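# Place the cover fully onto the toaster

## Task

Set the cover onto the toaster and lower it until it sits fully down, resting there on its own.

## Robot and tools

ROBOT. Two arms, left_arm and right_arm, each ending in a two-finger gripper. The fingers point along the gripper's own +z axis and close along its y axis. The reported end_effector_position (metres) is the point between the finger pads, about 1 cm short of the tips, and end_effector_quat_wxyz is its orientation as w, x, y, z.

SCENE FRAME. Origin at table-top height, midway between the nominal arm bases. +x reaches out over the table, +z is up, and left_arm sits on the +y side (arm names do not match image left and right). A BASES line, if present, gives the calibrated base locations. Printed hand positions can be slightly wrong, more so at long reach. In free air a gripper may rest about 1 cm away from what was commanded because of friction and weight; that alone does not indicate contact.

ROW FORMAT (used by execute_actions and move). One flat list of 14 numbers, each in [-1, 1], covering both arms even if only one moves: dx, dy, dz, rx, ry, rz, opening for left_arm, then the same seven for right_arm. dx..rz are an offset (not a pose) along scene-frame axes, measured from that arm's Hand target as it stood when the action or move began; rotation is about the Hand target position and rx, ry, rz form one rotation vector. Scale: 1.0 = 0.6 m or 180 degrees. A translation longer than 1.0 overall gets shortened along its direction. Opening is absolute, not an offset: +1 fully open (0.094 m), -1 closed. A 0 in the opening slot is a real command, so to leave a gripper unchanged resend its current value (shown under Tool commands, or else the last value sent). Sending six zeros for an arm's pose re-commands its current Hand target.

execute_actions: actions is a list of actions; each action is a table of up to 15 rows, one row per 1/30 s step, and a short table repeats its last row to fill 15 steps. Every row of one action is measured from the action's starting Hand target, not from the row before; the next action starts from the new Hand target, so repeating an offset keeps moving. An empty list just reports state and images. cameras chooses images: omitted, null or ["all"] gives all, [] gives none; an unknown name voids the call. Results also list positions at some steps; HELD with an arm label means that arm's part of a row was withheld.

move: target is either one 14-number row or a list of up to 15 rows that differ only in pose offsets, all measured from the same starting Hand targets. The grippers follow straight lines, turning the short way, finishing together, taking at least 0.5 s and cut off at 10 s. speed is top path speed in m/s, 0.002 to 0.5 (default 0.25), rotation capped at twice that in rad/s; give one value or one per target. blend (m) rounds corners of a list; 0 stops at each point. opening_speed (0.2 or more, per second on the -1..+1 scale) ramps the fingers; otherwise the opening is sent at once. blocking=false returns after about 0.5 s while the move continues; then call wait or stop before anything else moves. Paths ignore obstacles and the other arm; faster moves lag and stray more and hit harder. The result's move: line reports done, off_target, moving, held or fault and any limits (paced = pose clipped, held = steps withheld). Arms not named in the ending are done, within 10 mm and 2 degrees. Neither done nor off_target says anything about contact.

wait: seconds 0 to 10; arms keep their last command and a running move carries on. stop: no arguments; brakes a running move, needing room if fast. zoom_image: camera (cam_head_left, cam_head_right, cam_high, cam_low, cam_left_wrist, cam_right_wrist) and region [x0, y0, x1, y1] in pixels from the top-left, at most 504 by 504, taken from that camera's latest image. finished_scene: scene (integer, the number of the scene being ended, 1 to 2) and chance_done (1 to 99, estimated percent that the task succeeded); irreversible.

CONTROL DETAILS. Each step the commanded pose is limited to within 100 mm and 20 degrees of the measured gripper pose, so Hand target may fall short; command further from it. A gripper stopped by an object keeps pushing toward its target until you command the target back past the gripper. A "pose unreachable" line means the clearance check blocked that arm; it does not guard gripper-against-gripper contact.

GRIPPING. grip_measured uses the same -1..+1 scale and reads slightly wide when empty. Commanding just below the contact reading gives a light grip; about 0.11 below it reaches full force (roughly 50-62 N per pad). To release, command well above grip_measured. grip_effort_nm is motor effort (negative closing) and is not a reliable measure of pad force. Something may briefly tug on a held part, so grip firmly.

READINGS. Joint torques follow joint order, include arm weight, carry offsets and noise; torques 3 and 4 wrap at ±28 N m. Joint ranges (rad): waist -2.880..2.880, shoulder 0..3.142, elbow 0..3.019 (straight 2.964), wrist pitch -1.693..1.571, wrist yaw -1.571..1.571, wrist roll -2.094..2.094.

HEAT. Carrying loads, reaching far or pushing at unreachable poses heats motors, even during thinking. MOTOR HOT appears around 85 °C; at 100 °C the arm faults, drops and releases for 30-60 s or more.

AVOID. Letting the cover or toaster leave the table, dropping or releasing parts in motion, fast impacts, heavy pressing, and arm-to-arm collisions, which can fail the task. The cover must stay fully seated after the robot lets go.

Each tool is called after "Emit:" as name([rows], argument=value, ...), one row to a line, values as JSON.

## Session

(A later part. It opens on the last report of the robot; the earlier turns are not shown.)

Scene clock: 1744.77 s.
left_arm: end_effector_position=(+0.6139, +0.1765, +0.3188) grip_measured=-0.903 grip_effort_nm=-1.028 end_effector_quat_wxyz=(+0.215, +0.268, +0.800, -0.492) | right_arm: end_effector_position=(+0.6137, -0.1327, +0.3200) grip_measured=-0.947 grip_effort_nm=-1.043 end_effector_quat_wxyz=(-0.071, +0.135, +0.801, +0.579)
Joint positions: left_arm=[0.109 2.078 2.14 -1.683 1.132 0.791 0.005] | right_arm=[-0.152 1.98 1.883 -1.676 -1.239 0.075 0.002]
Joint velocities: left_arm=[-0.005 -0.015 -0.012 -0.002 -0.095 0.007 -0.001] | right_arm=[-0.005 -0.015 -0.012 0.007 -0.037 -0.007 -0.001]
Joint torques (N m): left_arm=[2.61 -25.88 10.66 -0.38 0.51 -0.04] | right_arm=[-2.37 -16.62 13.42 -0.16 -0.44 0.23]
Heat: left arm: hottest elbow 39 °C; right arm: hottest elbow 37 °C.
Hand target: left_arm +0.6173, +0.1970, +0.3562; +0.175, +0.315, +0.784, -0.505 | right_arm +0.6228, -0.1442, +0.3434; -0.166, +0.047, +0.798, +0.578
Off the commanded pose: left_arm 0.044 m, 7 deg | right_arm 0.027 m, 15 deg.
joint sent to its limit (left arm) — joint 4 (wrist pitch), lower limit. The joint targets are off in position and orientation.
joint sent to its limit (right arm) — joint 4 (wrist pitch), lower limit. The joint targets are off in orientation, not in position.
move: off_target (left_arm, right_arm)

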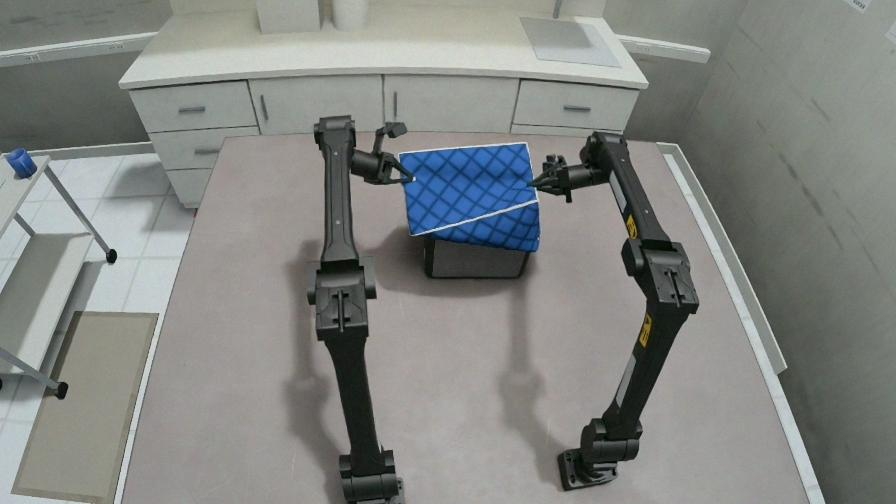

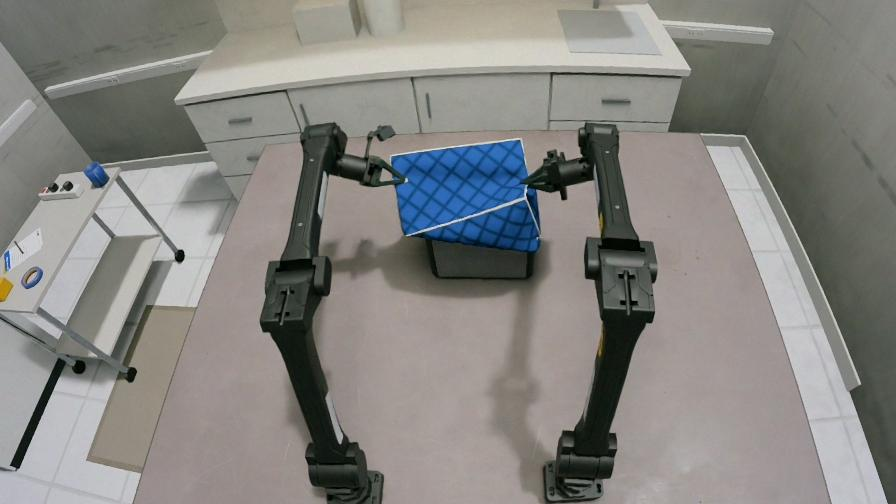

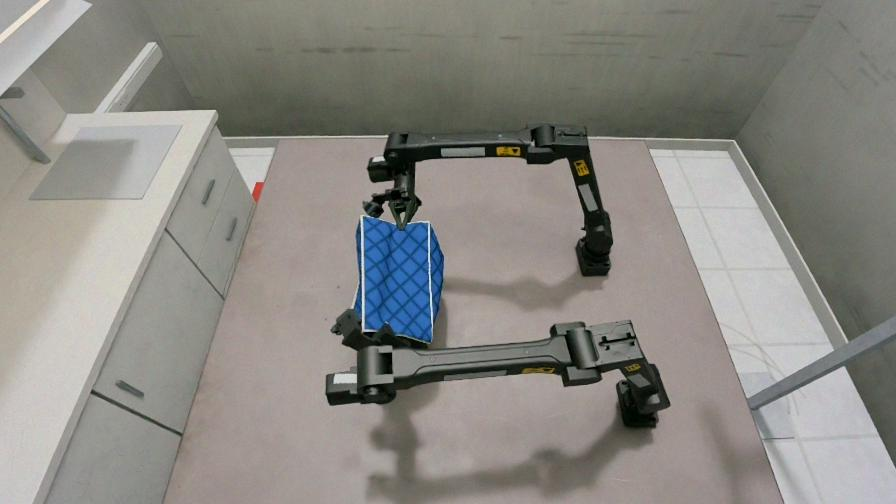

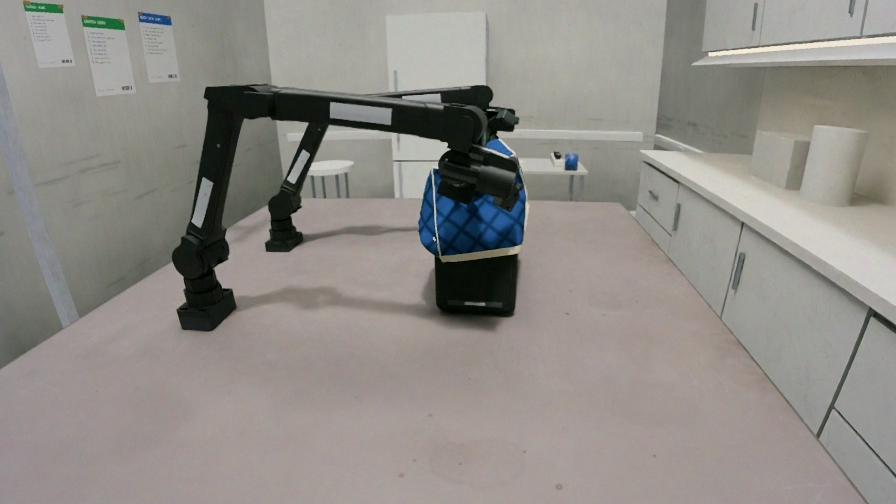

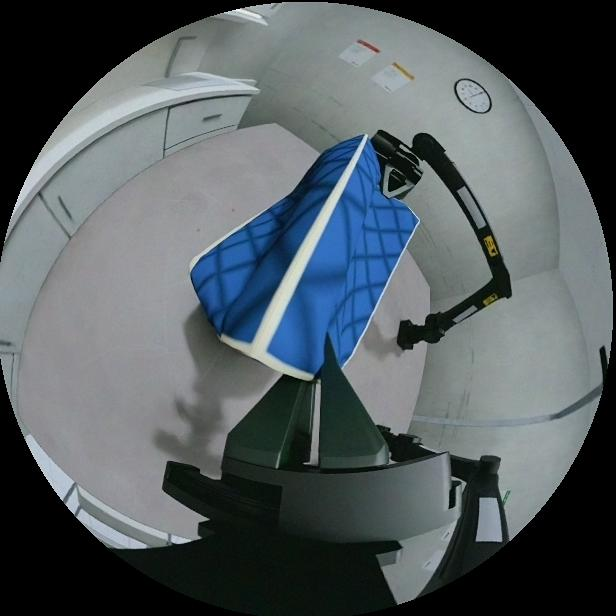

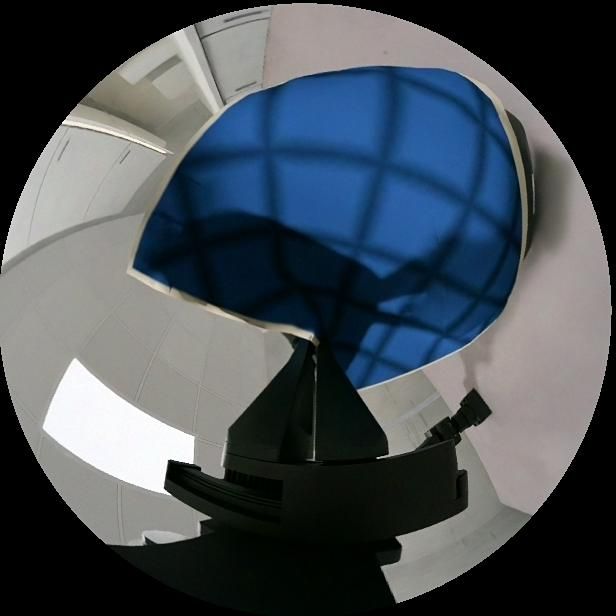

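Emit:
move([
  [0.03,0.02,-0.08,0,0,0,-0.98,0.03,-0.02,-0.06,0,0,0,-0.98],
  [-0.03,0.02,-0.13,0,0,0,-0.98,-0.03,-0.02,-0.10,0,0,0,-0.98],
  [0.03,0.02,-0.16,0,0,0,-0.98,0.03,-0.02,-0.14,0,0,0,-0.98],
  [-0.03,0.02,-0.20,0,0,0,-0.98,-0.03,-0.02,-0.18,0,0,0,-0.98],
  [0.03,0.02,-0.24,0,0,0,-0.98,0.03,-0.02,-0.22,0,0,0,-0.98],
  [-0.0,0.02,-0.28,0,0,0,-0.98,-0.0,-0.02,-0.26,0,0,0,-0.98],
], speed=0.12)

Emit:
zoom_image(camera="cam_low", region=[350, 80, 600, 340])

Emit:
zoom_image(camera="cam_high", region=[280, 150, 520, 400])

Scene clock: 1759.80 s.
left_arm: end_effector_position=(+0.6162, +0.1814, +0.2412) grip_measured=-0.903 grip_effort_nm=-1.028 end_effector_quat_wxyz=(+0.225, +0.330, +0.774, -0.491) | right_arm: end_effector_position=(+0.6167, -0.1333, +0.2381) grip_measured=-0.947 grip_effort_nm=-1.033 end_effector_quat_wxyz=(-0.059, +0.069, +0.812, +0.576)
Joint positions: left_arm=[0.116 2.165 2.074 -1.684 1.132 1.057 0.005] | right_arm=[-0.149 2.091 1.841 -1.676 -1.211 -0.19 0.002]
Joint velocities: left_arm=[-0.005 -0.005 -0.007 0.002 0.007 0.007 -0.001] | right_arm=[-0.005 -0.015 -0.002 -0.012 0.051 -0.022 0]
Joint torques (N m): left_arm=[3.19 -18.61 5.35 -0.44 -0.82 0.21] | right_arm=[-3.55 -11.93 7.27 -0.36 0.75 0.01]
Heat: left arm: hottest elbow 41 °C; right arm: hottest elbow 37 °C.
Hand target: left_arm +0.6191, +0.2115, +0.1887; +0.176, +0.313, +0.785, -0.504 | right_arm +0.6208, -0.1557, +0.1867; -0.166, +0.047, +0.798, +0.577
Off the commanded pose: left_arm 0.060 m, 6 deg | right_arm 0.056 m, 13 deg.
joint sent to its limit (left arm) — joint 4 (wrist pitch), lower limit. The joint targets are off in orientation, not in position.
joint sent to its limit (right arm) — joint 4 (wrist pitch), lower limit. The joint targets are off in position and orientation.
move: off_target (left_arm, right_arm)

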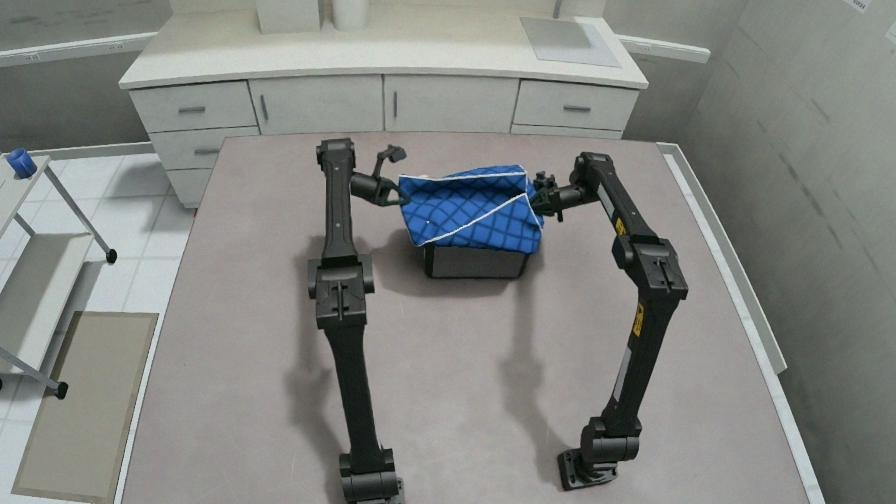

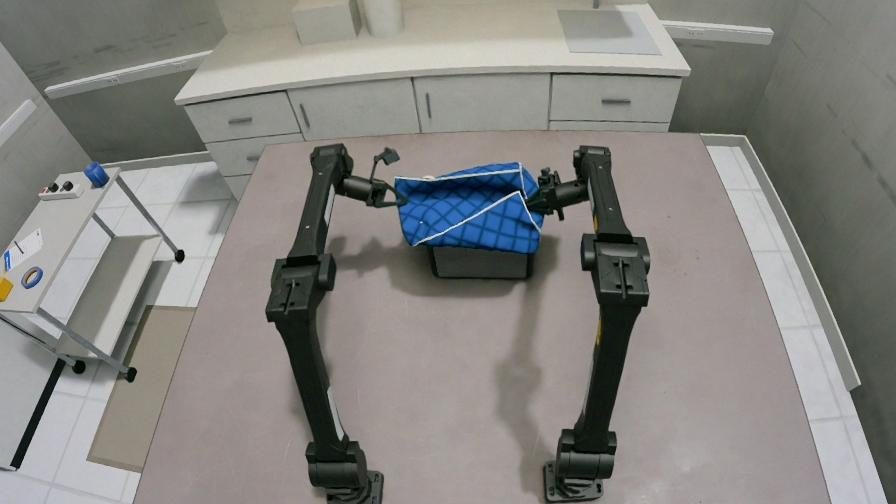

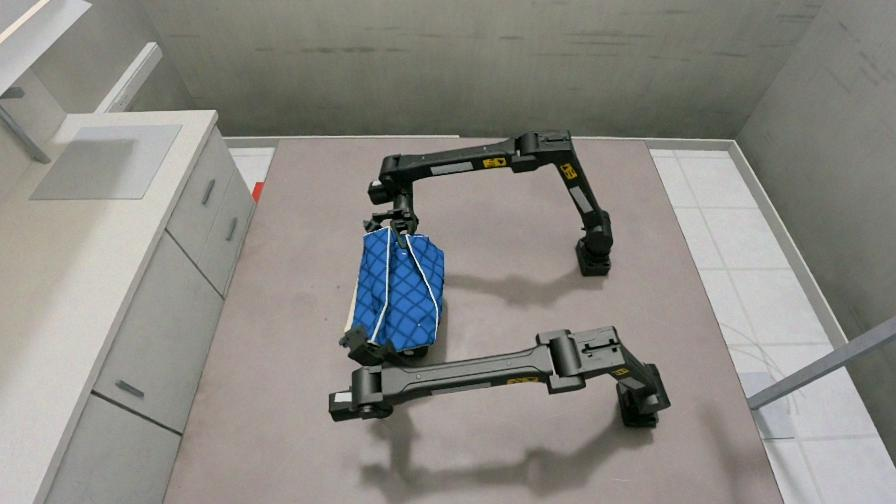

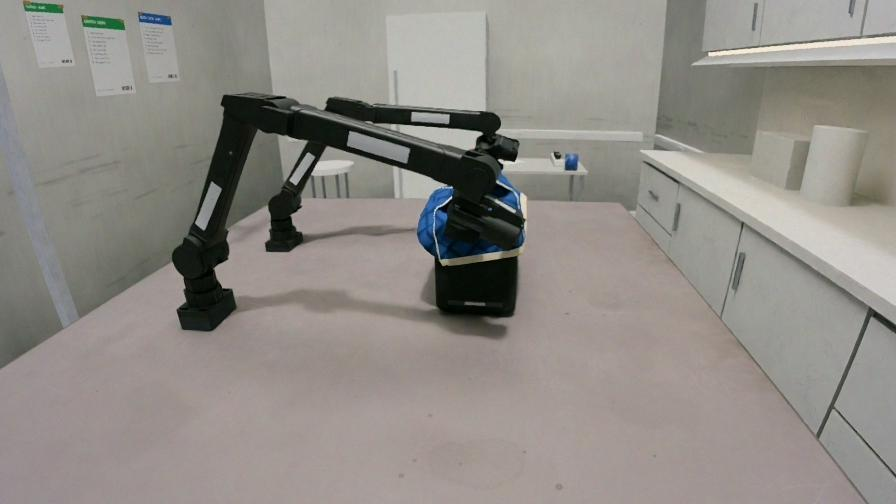

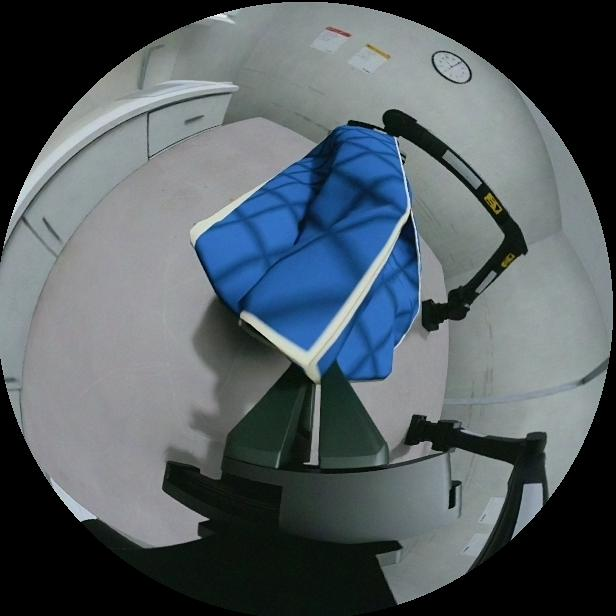

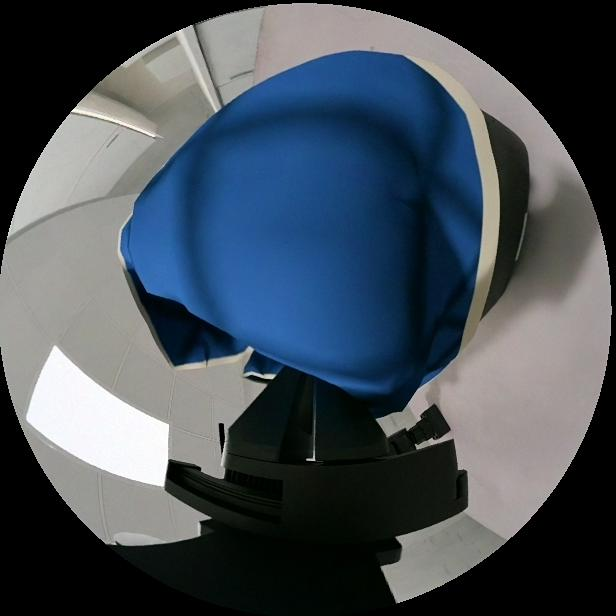

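Scaled by 1.938.

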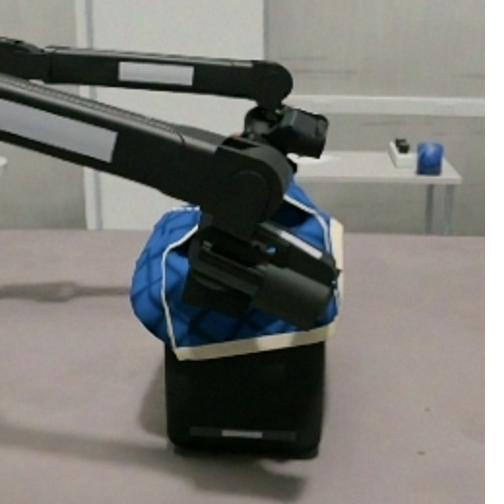

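Scaled by 2.016.

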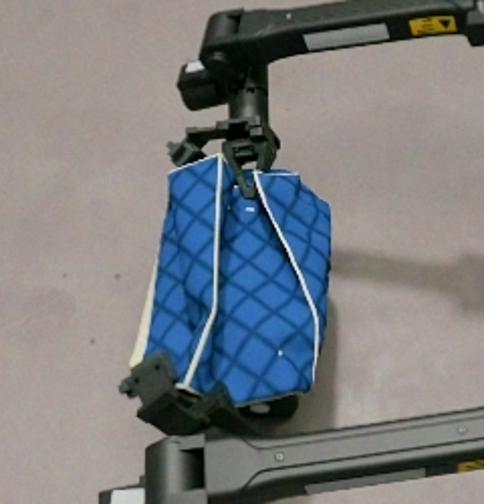

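Emit:
move(target=[0,0,0.0,0,0,0,-0.98,0,0,0.0,0,0,0,1], opening_speed=2, cameras=[])

Emit:
move([
  [0,0,0,0,0,0,-0.98,0,-0.13,0.1,0,0,0,1],
  [0,0,0,0,0,0,-0.98,-0.33,-0.19,0.05,-0.174,-0.537,-0.036,1],
])

Scene clock: 1784.67 s.
left_arm: end_effector_position=(+0.6155, +0.1862, +0.2384) grip_measured=-0.903 grip_effort_nm=-1.023 end_effector_quat_wxyz=(+0.224, +0.326, +0.776, -0.491) | right_arm: end_effector_position=(+0.6207, -0.1385, +0.2648) grip_measured=+0.994 grip_effort_nm=0.227 end_effector_quat_wxyz=(-0.034, +0.064, +0.804, +0.590)
Joint positions: left_arm=[0.123 2.165 2.067 -1.684 1.13 1.058 0.005] | right_arm=[-0.161 2.063 1.857 -1.676 -1.248 -0.191 0.094]
Joint velocities: left_arm=[-0.015 -0.015 -0.012 -0.002 0.037 -0.007 0] | right_arm=[0.005 0.005 -0.002 0.002 -0.007 0.007 0.001]
Joint torques (N m): left_arm=[2.43 -18.9 5.85 -0.5 -0.74 0.21] | right_arm=[-2.55 -10.23 5.46 -0.28 2 0.04]
Heat: left arm: hottest elbow 38 °C; right arm: hottest elbow 36 °C.
Hand target: left_arm +0.6191, +0.2116, +0.1888; +0.176, +0.313, +0.785, -0.504 | right_arm +0.6209, -0.1557, +0.1867; -0.166, +0.047, +0.798, +0.577
Off the commanded pose: left_arm 0.056 m, 6 deg | right_arm 0.080 m, 15 deg.
joint sent to its limit (left arm) — joint 4 (wrist pitch), lower limit. The joint targets are off in orientation, not in position.
joint sent to its limit (right arm) — joint 4 (wrist pitch), lower limit. The joint targets are off in position and orientation.
move: off_target (left_arm, right_arm)
No camera images: "cameras" was empty.

Scene clock: 1789.60 s.
left_arm: end_effector_position=(+0.6178, +0.2149, +0.2055) grip_measured=-0.903 grip_effort_nm=-1.033 end_effector_quat_wxyz=(+0.208, +0.302, +0.792, -0.488) | right_arm: end_effector_position=(+0.4277, -0.2671, +0.2167) grip_measured=+0.998 grip_effort_nm=0.090 end_effector_quat_wxyz=(+0.514, -0.321, +0.764, +0.220)
Joint positions: left_arm=[0.164 2.206 2.058 -1.684 1.101 1.058 0.005] | right_arm=[-0.505 1.279 0.712 -0.369 -1.088 -0.871 0.094]
Joint velocities: left_arm=[-0.005 -0.005 -0.002 0.007 -0.022 -0.007 -0.001] | right_arm=[-0.005 -0.005 -0.002 -0.012 0.022 -0.037 0]
Joint torques (N m): left_arm=[-0.79 -22.36 7.16 -0.58 0.27 0.2] | right_arm=[-1.96 -7.94 7.32 1.29 -0.72 0.2]
Heat: left arm: hottest elbow 38 °C; right arm: hottest elbow 36 °C.
Hand target: left_arm +0.6191, +0.2115, +0.1886; +0.176, +0.313, +0.785, -0.504 | right_arm +0.4236, -0.2706, +0.2212; +0.521, -0.317, +0.763, +0.214
Off the commanded pose: left_arm 0.017 m, 4 deg | right_arm 0.005 m, 1 deg.
joint sent to its limit (left arm) — joint 4 (wrist pitch), lower limit. The joint targets are off in orientation, not in position.
move: off_target (left_arm)

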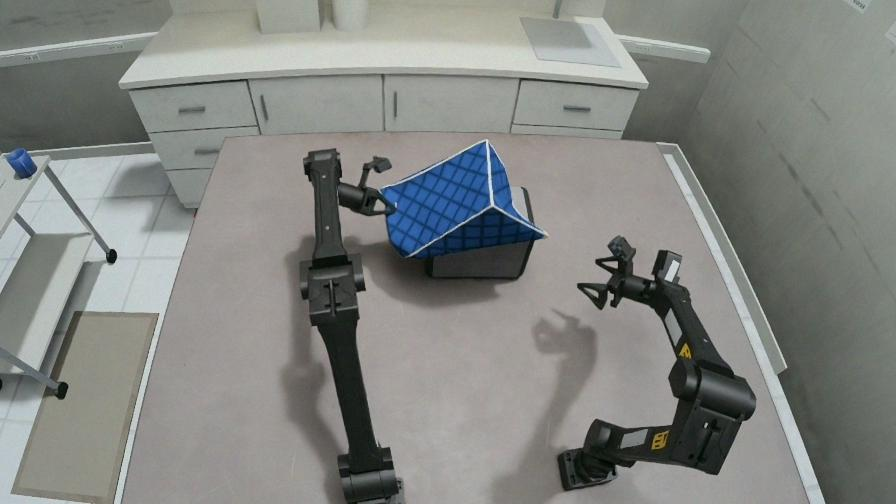

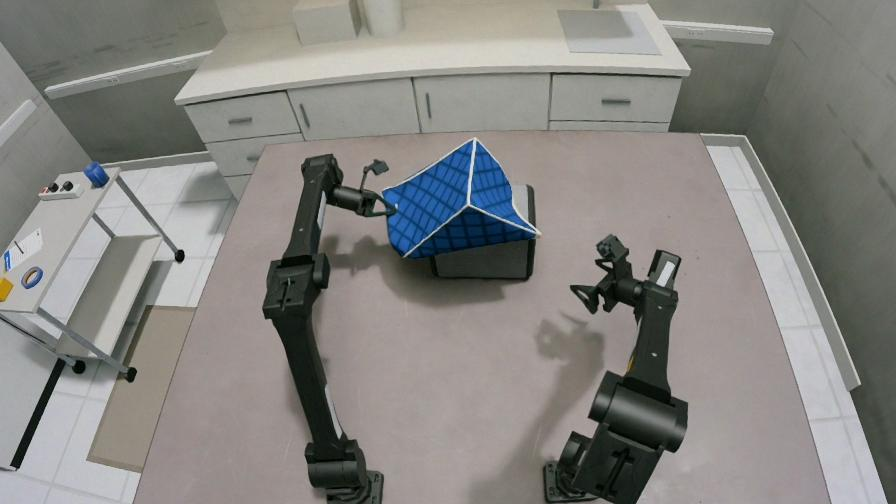

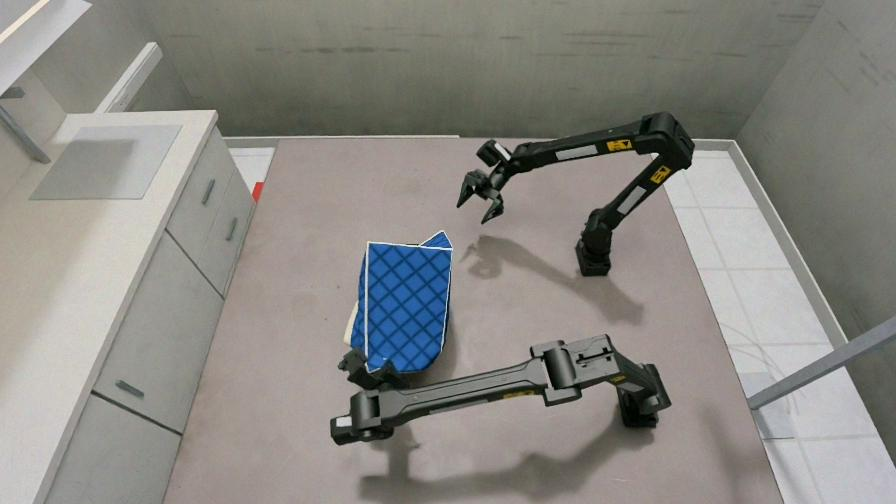

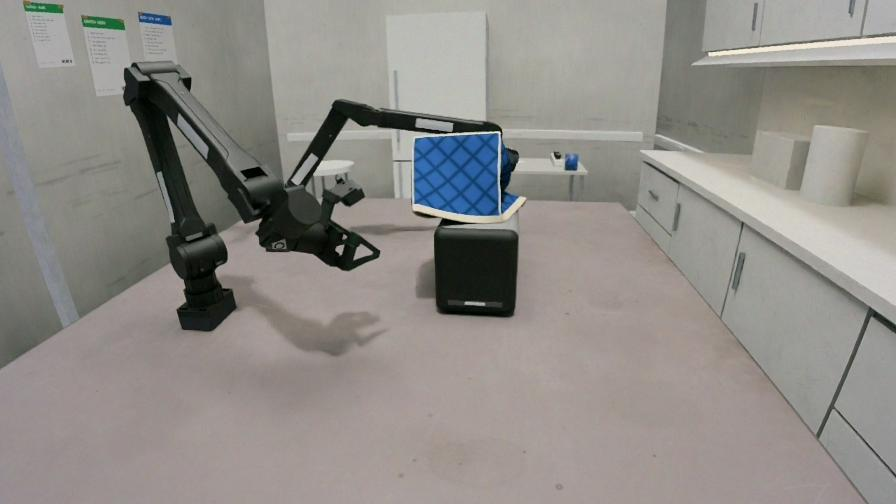

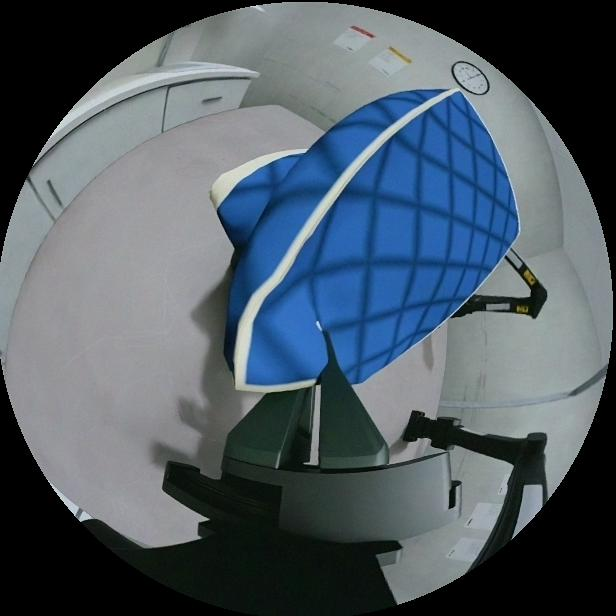

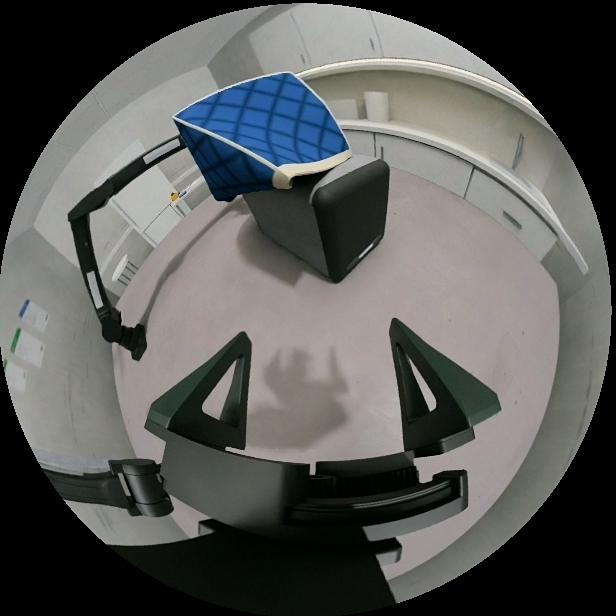

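Emit:
move(target=[0,-0.05,0.22,0,0,0,-0.98,-0.05,-0.05,0.2,0.174,0.537,0.036,1], speed=0.15)

Scene clock: 1812.93 s.
left_arm: end_effector_position=(+0.6164, +0.1984, +0.2854) grip_measured=-0.903 grip_effort_nm=-1.028 end_effector_quat_wxyz=(+0.207, +0.259, +0.807, -0.489) | right_arm: end_effector_position=(+0.3906, -0.2925, +0.3157) grip_measured=+0.998 grip_effort_nm=0.081 end_effector_quat_wxyz=(+0.060, +0.210, +0.849, +0.480)
Joint positions: left_arm=[0.141 2.109 2.108 -1.684 1.116 0.839 0.005] | right_arm=[-0.588 1.418 1.232 -1.67 -0.984 -0.22 0.094]
Joint velocities: left_arm=[0.005 -0.005 0.012 0.007 -0.007 -0.037 0.001] | right_arm=[0.005 -0.015 -0.017 0.002 -0.081 -0.007 0]
Joint torques (N m): left_arm=[-2.26 -26.11 10.24 -0.35 0.8 0.04] | right_arm=[-2.14 -9.7 12.48 -0.53 -0.73 0.22]
Heat: left arm: hottest elbow 39 °C; right arm: hottest elbow 36 °C.
Hand target: left_arm +0.6174, +0.1798, +0.3200; +0.175, +0.314, +0.784, -0.505 | right_arm +0.3951, -0.3017, +0.3390; -0.072, +0.115, +0.830, +0.540
Off the commanded pose: left_arm 0.039 m, 8 deg | right_arm 0.027 m, 35 deg; orientation clipped.
joint sent to its limit (left arm) — joint 4 (wrist pitch), lower limit. The joint targets are off in position and orientation.
joint sent to its limit (right arm) — joint 4 (wrist pitch), lower limit. The joint targets are off in orientation, not in position.
move: off_target (left_arm, right_arm); limits=paced

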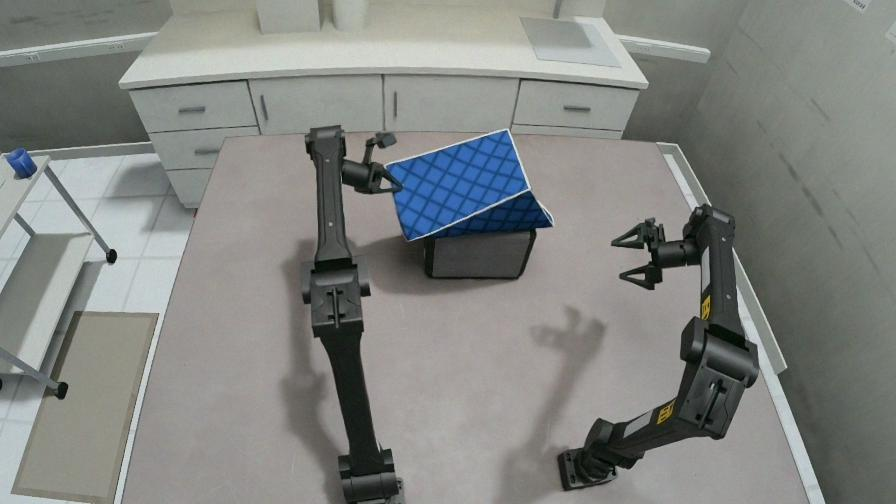

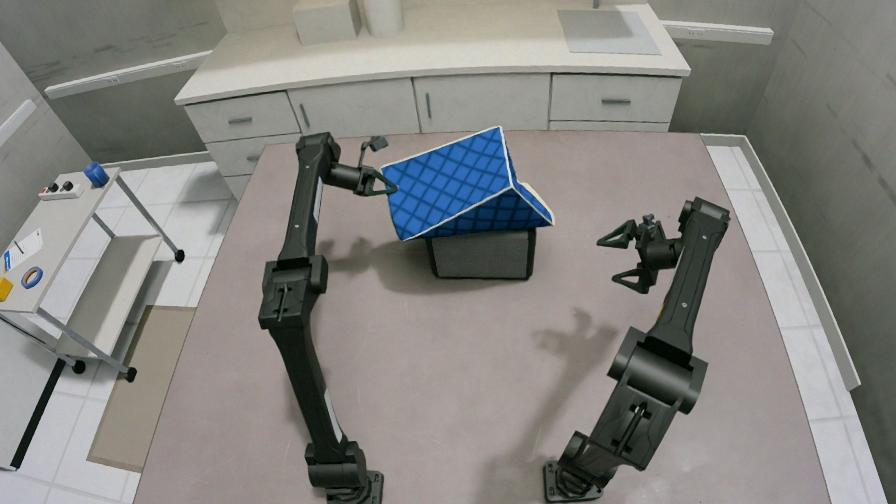

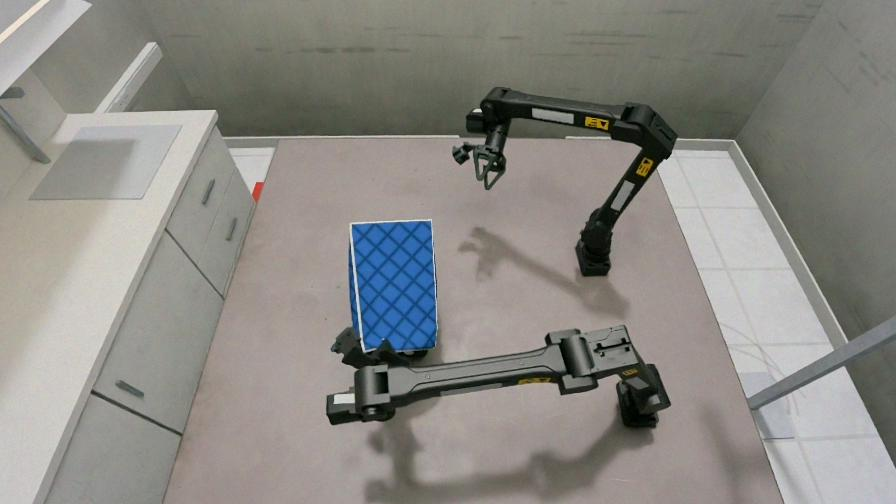

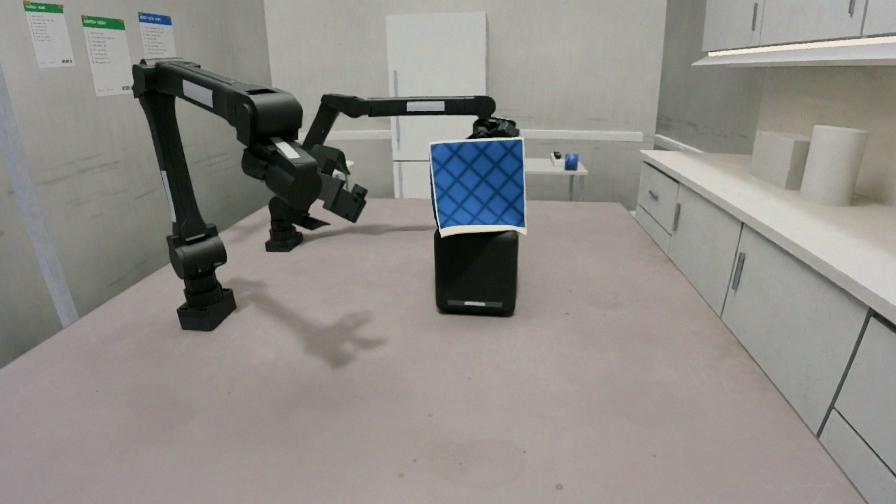

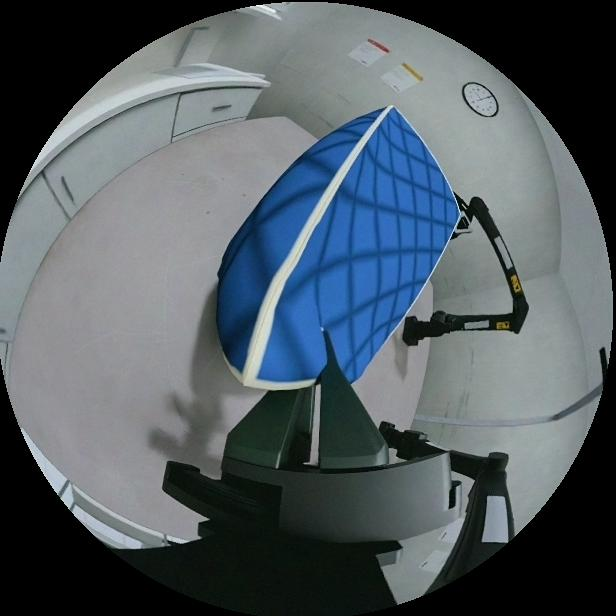

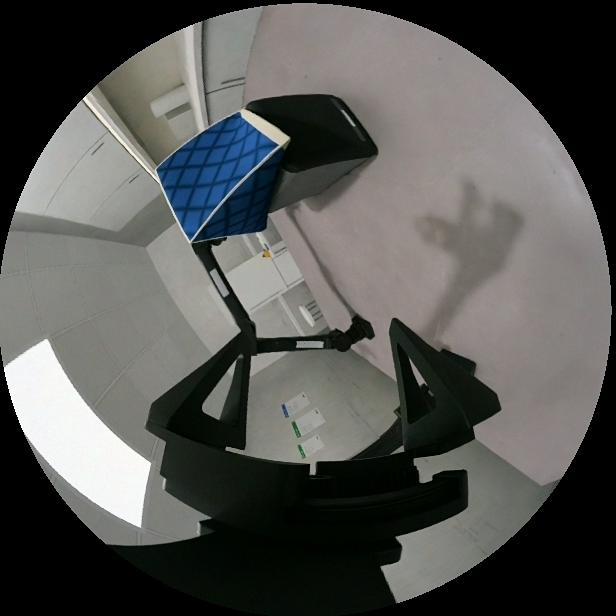

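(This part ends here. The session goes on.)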